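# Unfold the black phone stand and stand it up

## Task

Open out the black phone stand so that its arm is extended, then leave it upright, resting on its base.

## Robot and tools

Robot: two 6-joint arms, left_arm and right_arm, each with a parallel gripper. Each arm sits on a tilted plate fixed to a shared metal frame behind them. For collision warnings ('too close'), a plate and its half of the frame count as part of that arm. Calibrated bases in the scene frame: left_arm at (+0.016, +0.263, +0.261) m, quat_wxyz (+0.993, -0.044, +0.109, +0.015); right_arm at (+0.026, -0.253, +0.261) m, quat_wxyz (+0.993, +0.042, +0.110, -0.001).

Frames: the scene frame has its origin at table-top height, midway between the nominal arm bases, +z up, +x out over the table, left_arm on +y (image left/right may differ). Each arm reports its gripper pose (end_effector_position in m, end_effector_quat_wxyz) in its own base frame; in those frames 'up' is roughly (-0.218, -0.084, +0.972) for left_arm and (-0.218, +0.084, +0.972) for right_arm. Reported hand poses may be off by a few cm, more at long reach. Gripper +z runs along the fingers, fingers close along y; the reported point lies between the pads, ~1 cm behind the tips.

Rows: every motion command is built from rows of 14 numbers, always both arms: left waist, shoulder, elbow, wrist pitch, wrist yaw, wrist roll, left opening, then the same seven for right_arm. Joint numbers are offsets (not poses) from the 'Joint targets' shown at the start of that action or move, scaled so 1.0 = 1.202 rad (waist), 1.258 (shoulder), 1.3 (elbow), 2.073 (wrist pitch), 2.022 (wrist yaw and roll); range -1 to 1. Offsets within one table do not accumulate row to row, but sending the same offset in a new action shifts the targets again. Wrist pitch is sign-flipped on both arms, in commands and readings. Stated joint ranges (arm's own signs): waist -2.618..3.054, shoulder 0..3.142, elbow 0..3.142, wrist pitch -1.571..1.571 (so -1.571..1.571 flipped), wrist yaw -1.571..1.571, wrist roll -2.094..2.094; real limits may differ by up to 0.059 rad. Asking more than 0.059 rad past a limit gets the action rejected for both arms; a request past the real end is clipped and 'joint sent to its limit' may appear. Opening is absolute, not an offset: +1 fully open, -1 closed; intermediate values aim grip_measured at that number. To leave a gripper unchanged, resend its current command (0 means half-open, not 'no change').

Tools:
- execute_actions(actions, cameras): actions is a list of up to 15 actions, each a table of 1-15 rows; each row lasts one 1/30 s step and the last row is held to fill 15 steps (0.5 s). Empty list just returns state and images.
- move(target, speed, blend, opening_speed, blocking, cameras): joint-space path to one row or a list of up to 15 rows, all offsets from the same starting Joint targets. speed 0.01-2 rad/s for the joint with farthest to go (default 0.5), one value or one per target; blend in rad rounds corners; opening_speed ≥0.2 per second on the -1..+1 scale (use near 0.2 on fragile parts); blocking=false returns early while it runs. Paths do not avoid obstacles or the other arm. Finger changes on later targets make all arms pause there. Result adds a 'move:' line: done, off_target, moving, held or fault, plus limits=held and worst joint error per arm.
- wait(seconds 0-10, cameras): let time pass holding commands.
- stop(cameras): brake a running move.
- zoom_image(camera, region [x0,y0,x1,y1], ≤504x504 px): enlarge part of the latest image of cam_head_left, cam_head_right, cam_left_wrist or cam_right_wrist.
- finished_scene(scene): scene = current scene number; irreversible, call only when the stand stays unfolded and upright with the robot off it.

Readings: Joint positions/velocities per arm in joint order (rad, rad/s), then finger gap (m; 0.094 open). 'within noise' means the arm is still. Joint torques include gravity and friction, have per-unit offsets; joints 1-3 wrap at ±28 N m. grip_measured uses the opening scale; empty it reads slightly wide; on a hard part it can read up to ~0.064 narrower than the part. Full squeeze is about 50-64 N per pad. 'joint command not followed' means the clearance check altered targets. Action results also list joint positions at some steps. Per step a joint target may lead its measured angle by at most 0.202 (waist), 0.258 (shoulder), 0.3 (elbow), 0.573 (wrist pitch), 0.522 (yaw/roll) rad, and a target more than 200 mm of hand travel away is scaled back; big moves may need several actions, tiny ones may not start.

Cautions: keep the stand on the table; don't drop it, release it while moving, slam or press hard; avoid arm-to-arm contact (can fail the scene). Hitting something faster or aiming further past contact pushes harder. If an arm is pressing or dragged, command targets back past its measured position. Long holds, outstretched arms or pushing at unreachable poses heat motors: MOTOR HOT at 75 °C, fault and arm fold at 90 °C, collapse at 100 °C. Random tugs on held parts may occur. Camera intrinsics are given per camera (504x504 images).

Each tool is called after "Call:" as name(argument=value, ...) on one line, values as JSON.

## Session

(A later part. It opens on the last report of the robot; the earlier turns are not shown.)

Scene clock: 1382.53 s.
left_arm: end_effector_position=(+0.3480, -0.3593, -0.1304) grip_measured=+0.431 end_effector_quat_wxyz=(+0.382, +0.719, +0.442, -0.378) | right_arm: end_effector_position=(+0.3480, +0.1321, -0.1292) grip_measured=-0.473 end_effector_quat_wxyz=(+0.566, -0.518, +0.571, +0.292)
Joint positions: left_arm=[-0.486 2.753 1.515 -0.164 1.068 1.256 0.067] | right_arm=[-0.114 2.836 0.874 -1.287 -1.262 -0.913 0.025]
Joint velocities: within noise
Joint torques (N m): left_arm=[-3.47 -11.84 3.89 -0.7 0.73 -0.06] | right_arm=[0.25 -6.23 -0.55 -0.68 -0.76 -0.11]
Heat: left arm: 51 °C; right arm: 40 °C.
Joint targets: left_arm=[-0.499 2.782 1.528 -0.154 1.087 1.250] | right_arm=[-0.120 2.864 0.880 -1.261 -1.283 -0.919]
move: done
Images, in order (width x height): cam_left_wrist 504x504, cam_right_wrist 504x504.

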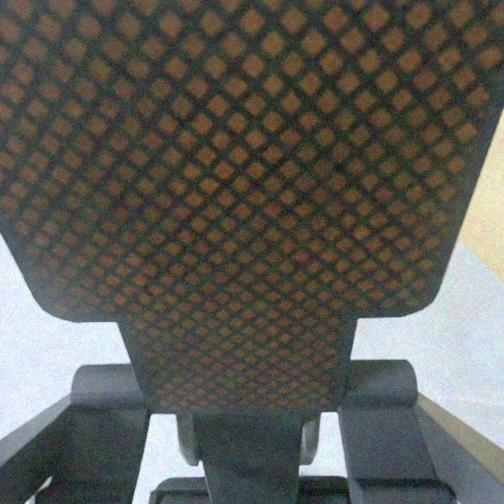

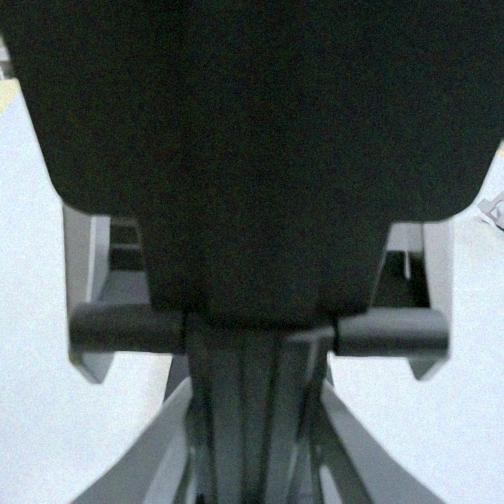

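Call:
move(target=[[0.0116,-0.1367,-0.0585,0.0646,-0.1123,0.0371,0.3,0,0,0,0,0,0,-0.75],[-0.0008,-0.2202,-0.0908,0.1105,-0.2077,0.0425,0.3,0,0,0,0,0,0,-0.75]], speed=0.12, blend=0.03)

Call:
zoom_image(camera="cam_head_right", region=[190, 220, 310, 300])

Scene clock: 1428.40 s.
left_arm: end_effector_position=(+0.3544, -0.3363, -0.1197) grip_measured=+0.425 end_effector_quat_wxyz=(+0.300, +0.775, +0.500, -0.244) | right_arm: end_effector_position=(+0.3487, +0.1336, -0.1285) grip_measured=-0.474 end_effector_quat_wxyz=(+0.567, -0.521, +0.568, +0.293)
Joint positions: left_arm=[-0.521 2.548 1.418 0.056 0.712 1.331 0.067] | right_arm=[-0.11 2.836 0.879 -1.287 -1.266 -0.913 0.025]
Joint velocities: within noise
Joint torques (N m): left_arm=[-0.73 -18.17 2.77 -0.41 -0.05 0.09] | right_arm=[-0.03 -6.09 -0.83 -0.72 -0.71 -0.13]
Heat: left arm: 55 °C; right arm: 39 °C.
Joint targets: left_arm=[-0.499 2.505 1.410 0.075 0.667 1.336] | right_arm=[-0.120 2.864 0.880 -1.261 -1.283 -0.919]
move: off_target (left_arm); left_arm: the wrist yaw is farthest, 0.045 rad from its target

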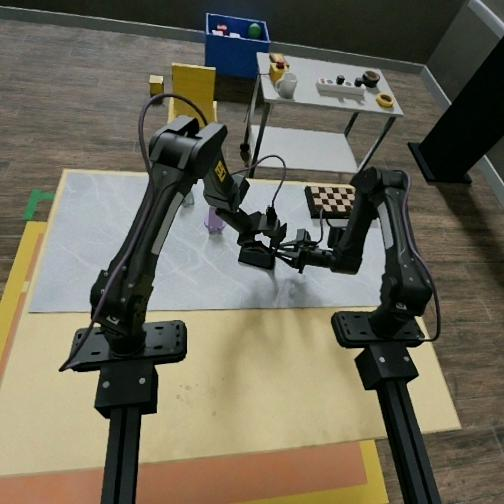

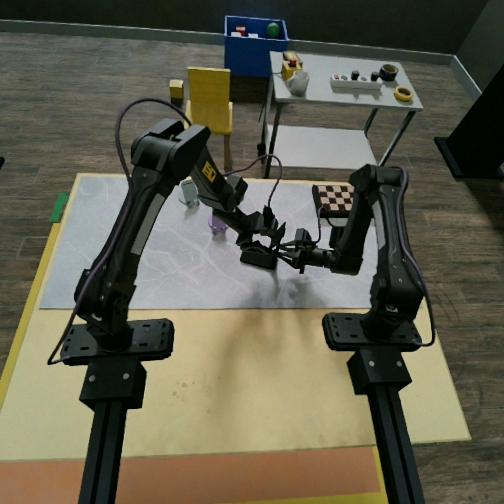

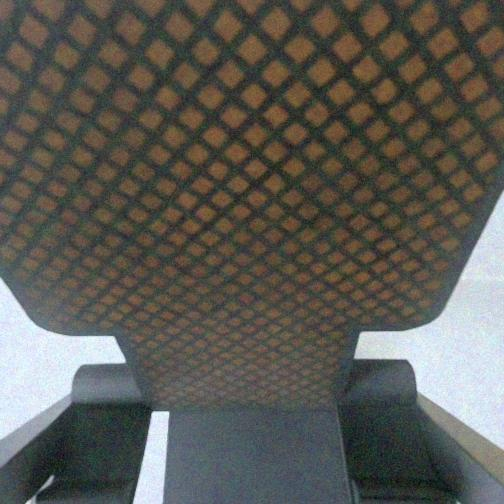

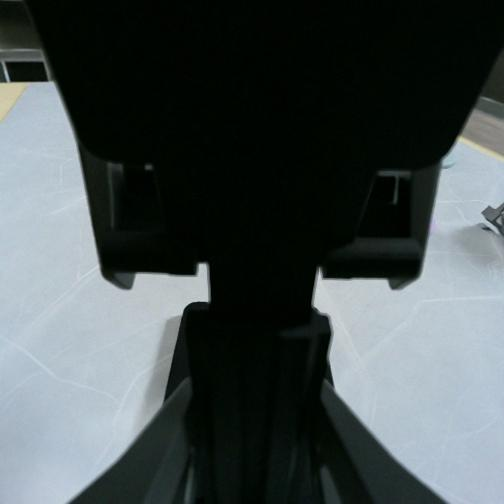

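Scaled by 4.200 from the camera's 504x504 image, which has a finer 720x720 frame.

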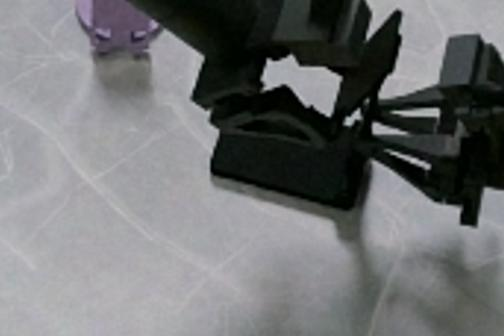

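Call:
move(target=[[-0.0715,-0.1192,-0.0046,0.0941,-0.1766,-0.0257,0.3,0,0,0,0,0,0,-0.75],[-0.124,-0.1391,0.0423,0.1558,-0.2631,-0.0485,0.3,0,0,0,0,0,0,-0.75]], speed=0.13, blend=0.03)

Call:
zoom_image(camera="cam_head_right", region=[190, 220, 310, 300])

Scene clock: 1441.83 s.
left_arm: end_effector_position=(+0.3538, -0.3155, -0.0969) grip_measured=+0.425 end_effector_quat_wxyz=(+0.161, +0.811, +0.560, -0.049) | right_arm: end_effector_position=(+0.3461, +0.1349, -0.1263) grip_measured=-0.474 end_effector_quat_wxyz=(+0.568, -0.522, +0.561, +0.301)
Joint positions: left_arm=[-0.66 2.382 1.445 0.352 0.189 1.246 0.067] | right_arm=[-0.11 2.836 0.879 -1.287 -1.287 -0.913 0.025]
Joint velocities: within noise
Joint torques (N m): left_arm=[-1.72 -18.74 5.7 -0.11 -0.36 -0.06] | right_arm=[0.12 -6.26 -0.84 -0.7 -0.5 -0.08]
Heat: left arm: 57 °C; right arm: 39 °C.
Joint targets: left_arm=[-0.649 2.329 1.465 0.398 0.134 1.238] | right_arm=[-0.120 2.864 0.880 -1.261 -1.283 -0.919]
move: off_target (left_arm); left_arm: the wrist yaw is farthest, 0.054 rad from its target

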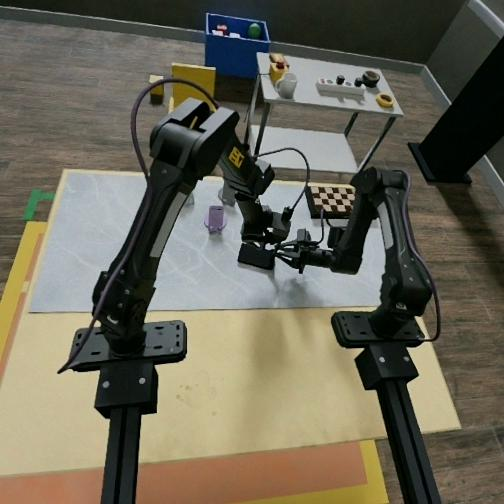

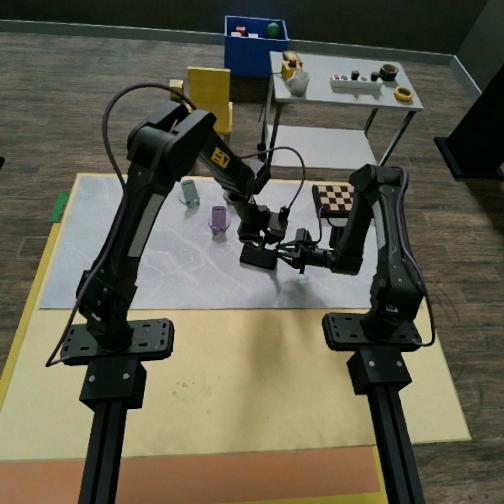

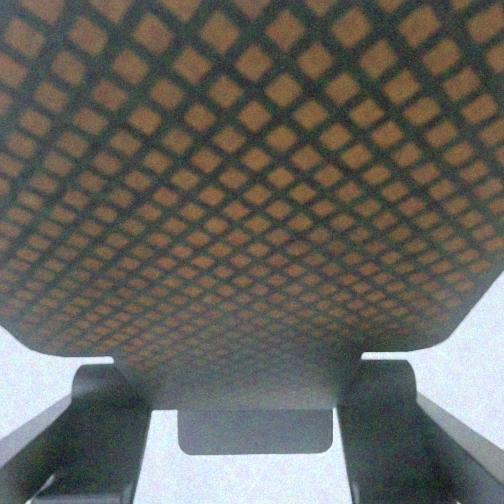

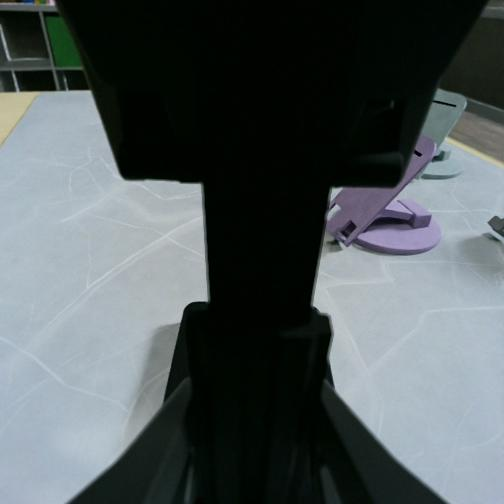

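Scaled by 4.200 from the camera's 504x504 image, which has a finer 720x720 frame.

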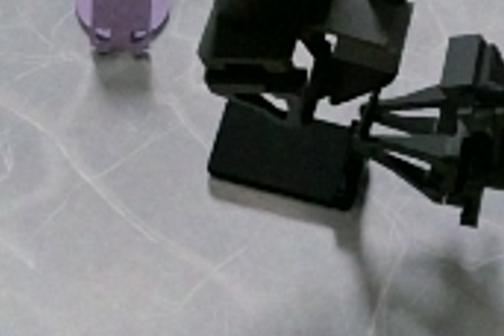

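Call:
move(target=[0.0349,0.0445,-0.0485,-0.0593,0.092,0.0267,0.3,0,0,0,0,0,0,-0.75], speed=0.1, cameras=["cam_left_wrist","cam_right_wrist"])

Scene clock: 1454.83 s.
left_arm: end_effector_position=(+0.3532, -0.3186, -0.0967) grip_measured=+0.425 end_effector_quat_wxyz=(+0.195, +0.809, +0.547, -0.093) | right_arm: end_effector_position=(+0.3457, +0.1351, -0.1260) grip_measured=-0.474 end_effector_quat_wxyz=(+0.568, -0.521, +0.561, +0.302)
Joint positions: left_arm=[-0.623 2.382 1.408 0.284 0.307 1.281 0.067] | right_arm=[-0.11 2.836 0.879 -1.287 -1.29 -0.911 0.025]
Joint velocities: within noise
Joint torques (N m): left_arm=[-1.16 -13.6 3.63 -0.65 0.36 0.14] | right_arm=[-0.08 -6.26 -0.88 -0.69 -0.47 -0.11]
Heat: left arm: 60 °C; right arm: 39 °C.
Joint targets: left_arm=[-0.607 2.385 1.402 0.275 0.320 1.292] | right_arm=[-0.120 2.864 0.880 -1.261 -1.283 -0.919]
move: done
Images, in order (width x height): cam_left_wrist 504x504, cam_right_wrist 504x504.

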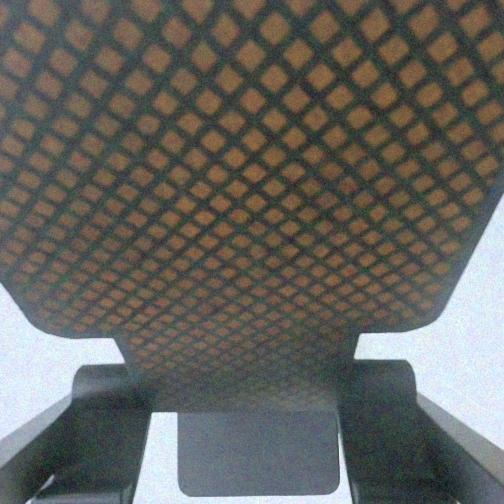

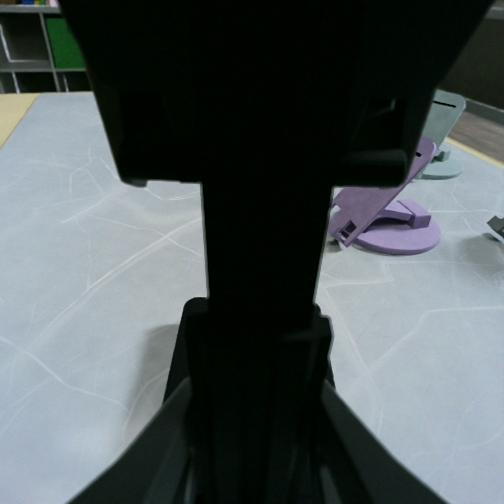

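Call:
move(target=[0,0.032,0,-0.01,0,0,0.3,0,0,0,0,0,0,-0.75], speed=0.1, cameras=["cam_left_wrist","cam_right_wrist"])

Scene clock: 1458.57 s.
left_arm: end_effector_position=(+0.3557, -0.3195, -0.1015) grip_measured=+0.425 end_effector_quat_wxyz=(+0.201, +0.809, +0.545, -0.094) | right_arm: end_effector_position=(+0.3479, +0.1338, -0.1280) grip_measured=-0.474 end_effector_quat_wxyz=(+0.567, -0.521, +0.566, +0.295)
Joint positions: left_arm=[-0.619 2.397 1.408 0.258 0.314 1.286 0.067] | right_arm=[-0.11 2.836 0.879 -1.285 -1.272 -0.915 0.025]
Joint velocities: within noise
Joint torques (N m): left_arm=[-1.43 -11.49 3.74 -0.7 0.28 0.02] | right_arm=[-0.03 -6.24 -0.84 -0.73 -0.63 -0.08]
Heat: left arm: 59 °C; right arm: 39 °C.
Joint targets: left_arm=[-0.607 2.426 1.402 0.254 0.321 1.292] | right_arm=[-0.120 2.864 0.880 -1.261 -1.283 -0.919]
move: done
Images, in order (width x height): cam_left_wrist 504x504, cam_right_wrist 504x504.

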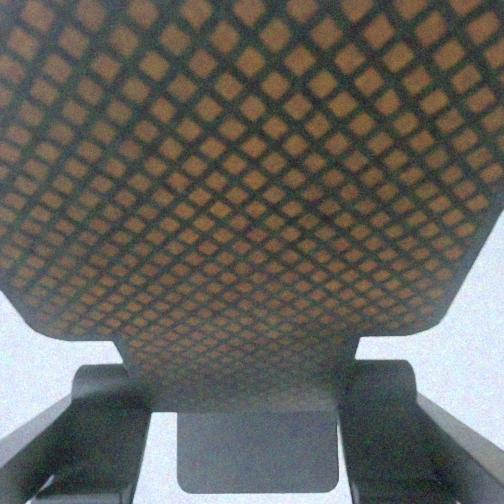

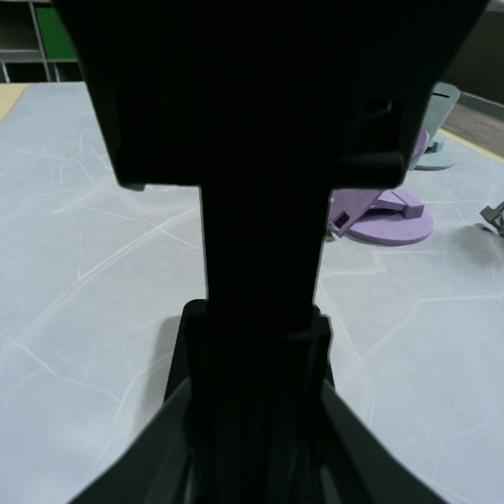

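Call:
move(target=[[0,0,0,0,0,0,0.9,0,0,0,0,0,0,-0.75],[0.0358,-0.1765,-0.05,0.0666,0.0129,0.0232,0.9,0,0,0,0,0,0,-0.75]], opening_speed=0.3, speed=0.15)

Call:
zoom_image(camera="cam_head_right", region=[190, 220, 310, 300])

Scene clock: 1470.27 s.
left_arm: end_effector_position=(+0.3556, -0.2950, -0.0510) grip_measured=+0.898 end_effector_quat_wxyz=(+0.204, +0.809, +0.544, -0.091) | right_arm: end_effector_position=(+0.3488, +0.1325, -0.1286) grip_measured=-0.474 end_effector_quat_wxyz=(+0.567, -0.520, +0.568, +0.292)
Joint positions: left_arm=[-0.571 2.232 1.35 0.372 0.326 1.333 0.089] | right_arm=[-0.113 2.836 0.879 -1.284 -1.267 -0.916 0.025]
Joint velocities: within noise
Joint torques (N m): left_arm=[-1.73 -15.88 3.3 -0.31 0.48 0.07] | right_arm=[0.21 -6.24 -0.92 -0.73 -0.68 -0.08]
Heat: left arm: 56 °C; right arm: 39 °C.
Joint targets: left_arm=[-0.563 2.204 1.337 0.392 0.347 1.338] | right_arm=[-0.120 2.864 0.880 -1.261 -1.282 -0.920]
move: done

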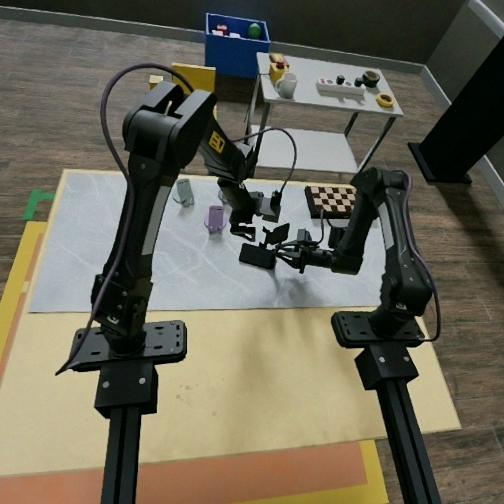

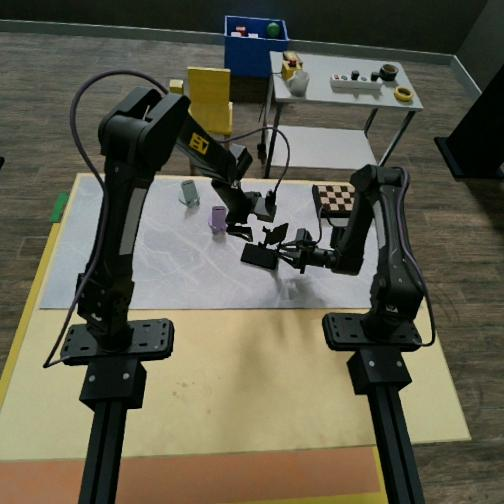

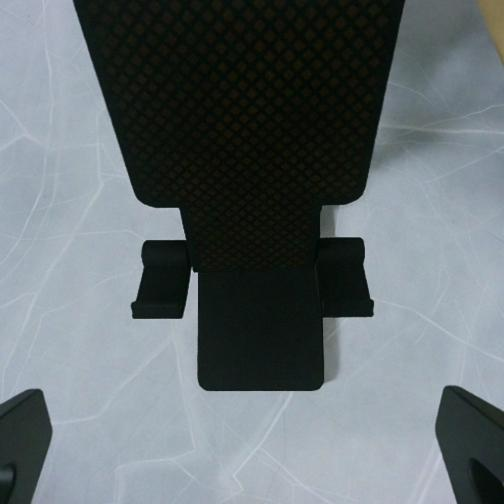

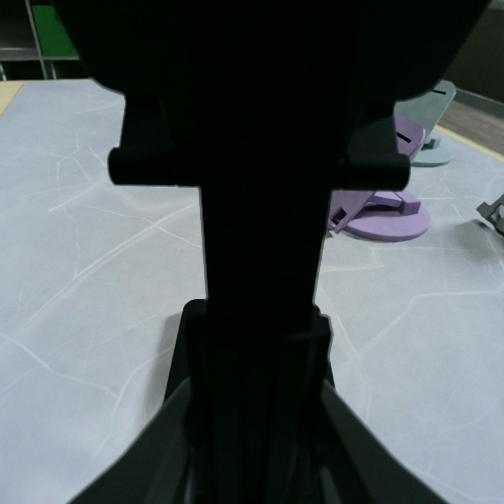

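Scaled by 4.200 from the camera's 504x504 image, which has a finer 720x720 frame.

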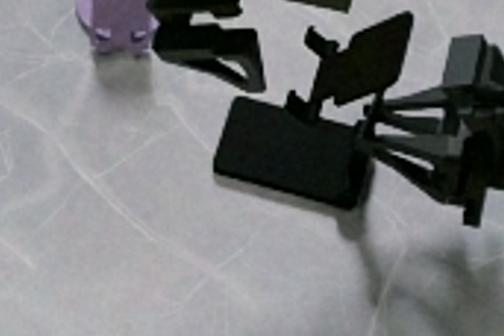

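Call:
move(target=[[0.1,-0.15,0,0,0,0,0.9,0,0,0,0,0,0,-0.75],[0.1,-0.15,0,0,0,0,0.9,0,0,0,0,0,0,0.05]], opening_speed=0.3, speed=0.3, cameras=["cam_right_wrist","cam_head_right"])

Scene clock: 1490.50 s.
left_arm: end_effector_position=(+0.4086, -0.2579, +0.0344) grip_measured=+0.898 end_effector_quat_wxyz=(+0.288, +0.769, +0.570, -0.038) | right_arm: end_effector_position=(+0.3488, +0.1325, -0.1286) grip_measured=+0.047 end_effector_quat_wxyz=(+0.567, -0.520, +0.568, +0.292)
Joint positions: left_arm=[-0.446 2.037 1.345 0.379 0.328 1.335 0.089] | right_arm=[-0.113 2.836 0.879 -1.284 -1.267 -0.916 0.049]
Joint velocities: within noise
Joint torques (N m): left_arm=[-1.66 -14.93 4.75 -0.72 0.44 0.03] | right_arm=[0.13 -6.22 -1.03 -0.71 -0.69 -0.07]
Heat: left arm: 60 °C; right arm: 39 °C.
Joint targets: left_arm=[-0.443 2.015 1.337 0.392 0.347 1.339] | right_arm=[-0.120 2.864 0.880 -1.261 -1.283 -0.920]
move: done
Images, in order (width x height): cam_head_right 504x504, cam_right_wrist 504x504.

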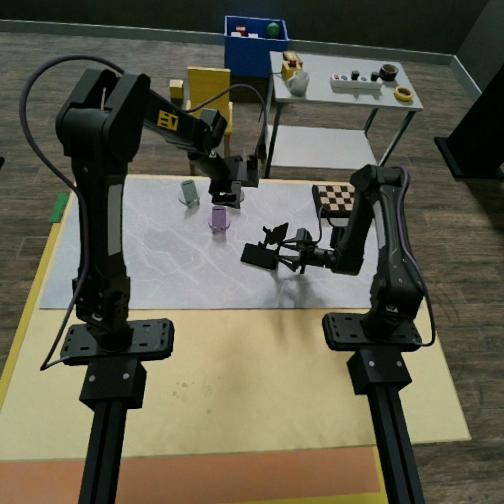

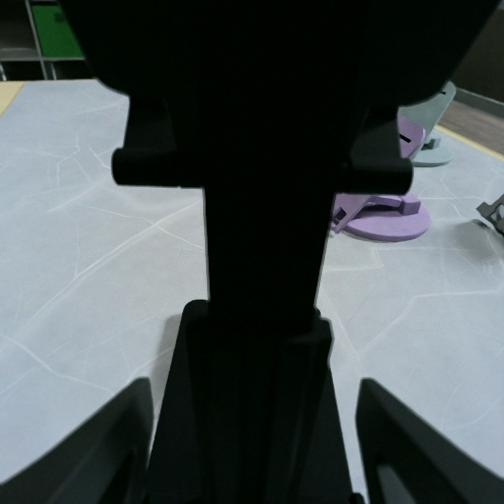

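Call:
move(target=[[0,0,0,0,0,0,0.9,-0.0566,-0.0811,-0.0177,0.0897,-0.0237,-0.0856,0.05],[0,0,0,0,0,0,0.9,-0.1148,-0.1264,-0.0123,0.2359,-0.0445,-0.2057,0.05]], speed=0.12, blend=0.03)

Scene clock: 1505.63 s.
left_arm: end_effector_position=(+0.4086, -0.2579, +0.0344) grip_measured=+0.898 end_effector_quat_wxyz=(+0.288, +0.769, +0.570, -0.038) | right_arm: end_effector_position=(+0.3378, +0.0938, -0.1223) grip_measured=+0.047 end_effector_quat_wxyz=(+0.568, -0.524, +0.568, +0.284)
Joint positions: left_arm=[-0.446 2.037 1.345 0.379 0.328 1.335 0.089] | right_arm=[-0.251 2.726 0.869 -0.799 -1.347 -1.328 0.049]
Joint velocities: within noise
Joint torques (N m): left_arm=[-1.72 -14.99 4.74 -0.74 0.44 0.08] | right_arm=[-0.25 -9.74 -1.29 -0.24 -0.92 -0.09]
Heat: left arm: 58 °C; right arm: 40 °C.
Joint targets: left_arm=[-0.443 2.015 1.337 0.392 0.347 1.339] | right_arm=[-0.258 2.705 0.864 -0.772 -1.373 -1.336]
move: done

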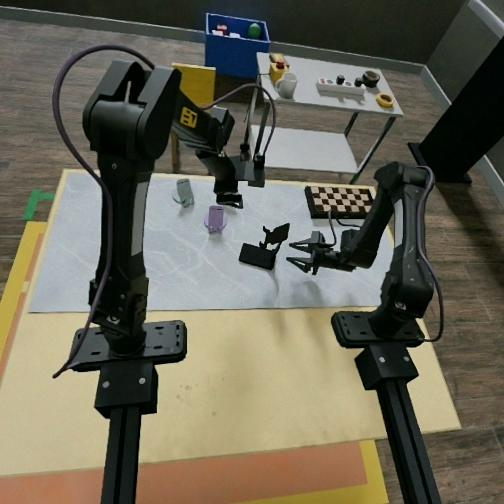

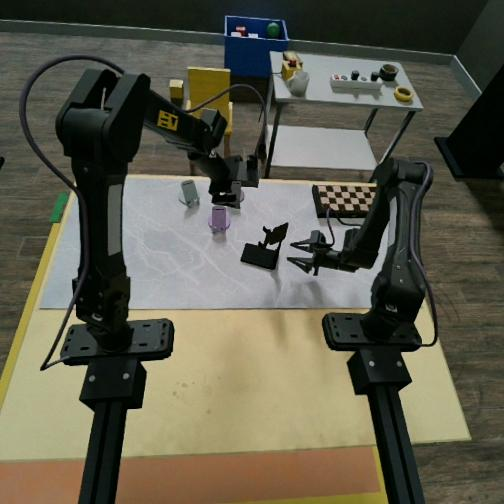

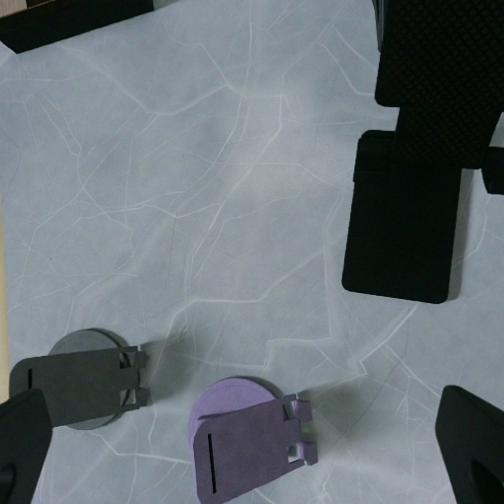

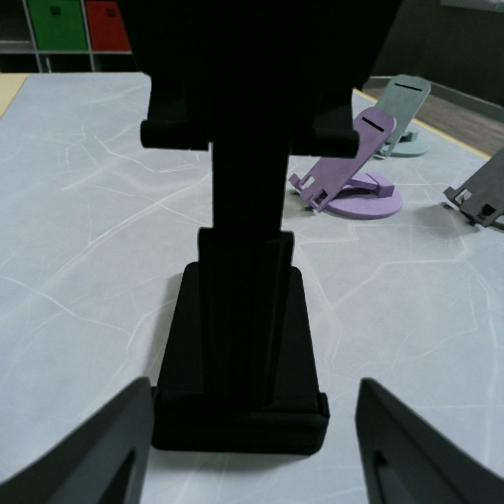

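Call:
move(target=[0,0,0,0,0,0,0.9,-0.15,-0.35,0,0.1,0,0,0.05], speed=0.5)

Call:
zoom_image(camera="cam_head_right", region=[190, 200, 320, 300])

Call:
zoom_image(camera="cam_head_left", region=[190, 200, 320, 300])

Scene clock: 1511.83 s.
left_arm: end_effector_position=(+0.4086, -0.2579, +0.0344) grip_measured=+0.898 end_effector_quat_wxyz=(+0.288, +0.769, +0.570, -0.038) | right_arm: end_effector_position=(+0.4047, +0.0045, +0.0081) grip_measured=+0.047 end_effector_quat_wxyz=(+0.632, -0.522, +0.553, +0.146)
Joint positions: left_arm=[-0.446 2.037 1.345 0.379 0.328 1.335 0.089] | right_arm=[-0.436 2.277 0.868 -0.596 -1.351 -1.331 0.049]
Joint velocities: within noise
Joint torques (N m): left_arm=[-1.63 -14.72 4.74 -0.73 0.42 0.07] | right_arm=[-0.28 -10.22 1.85 -0.46 -0.81 -0.11]
Heat: left arm: 57 °C; right arm: 41 °C.
Joint targets: left_arm=[-0.443 2.015 1.337 0.392 0.347 1.339] | right_arm=[-0.438 2.265 0.864 -0.565 -1.373 -1.335]
move: done

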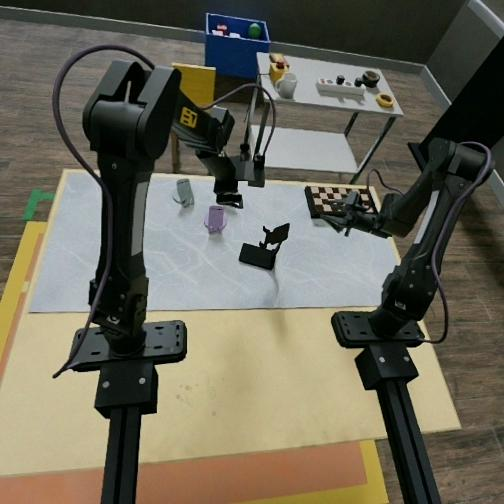

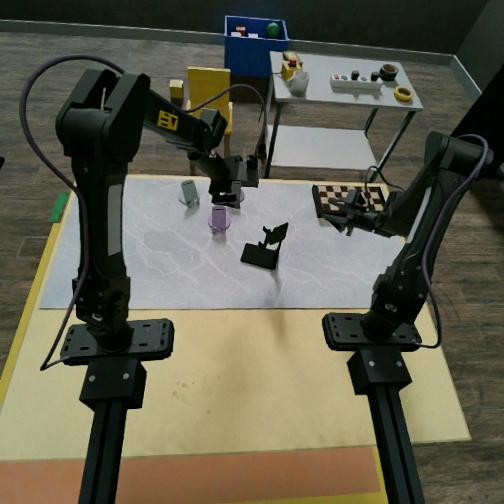

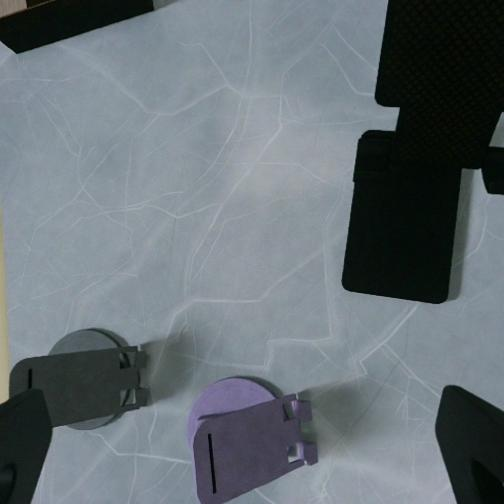

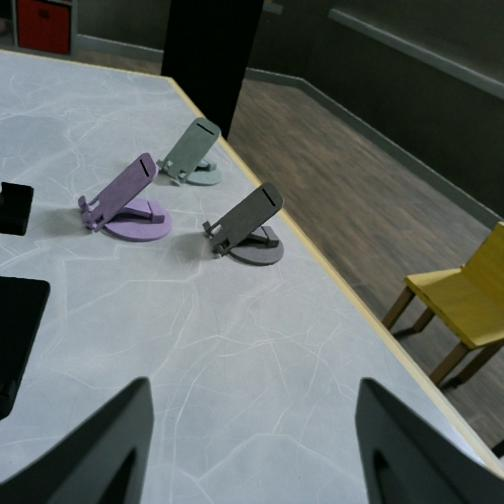

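Scaled by 3.877 from the camera's 504x504 image, which has a finer 720x720 frame.

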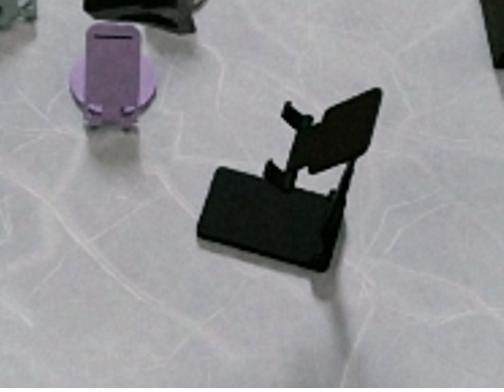

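Scaled by 3.877 from the camera's 504x504 image, which has a finer 720x720 frame.

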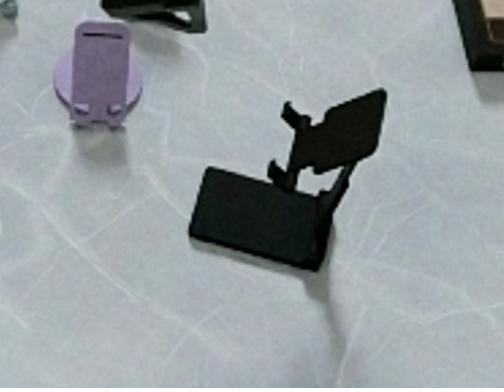

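Call:
finished_scene(scene=2)

The scene is finished: the task was done.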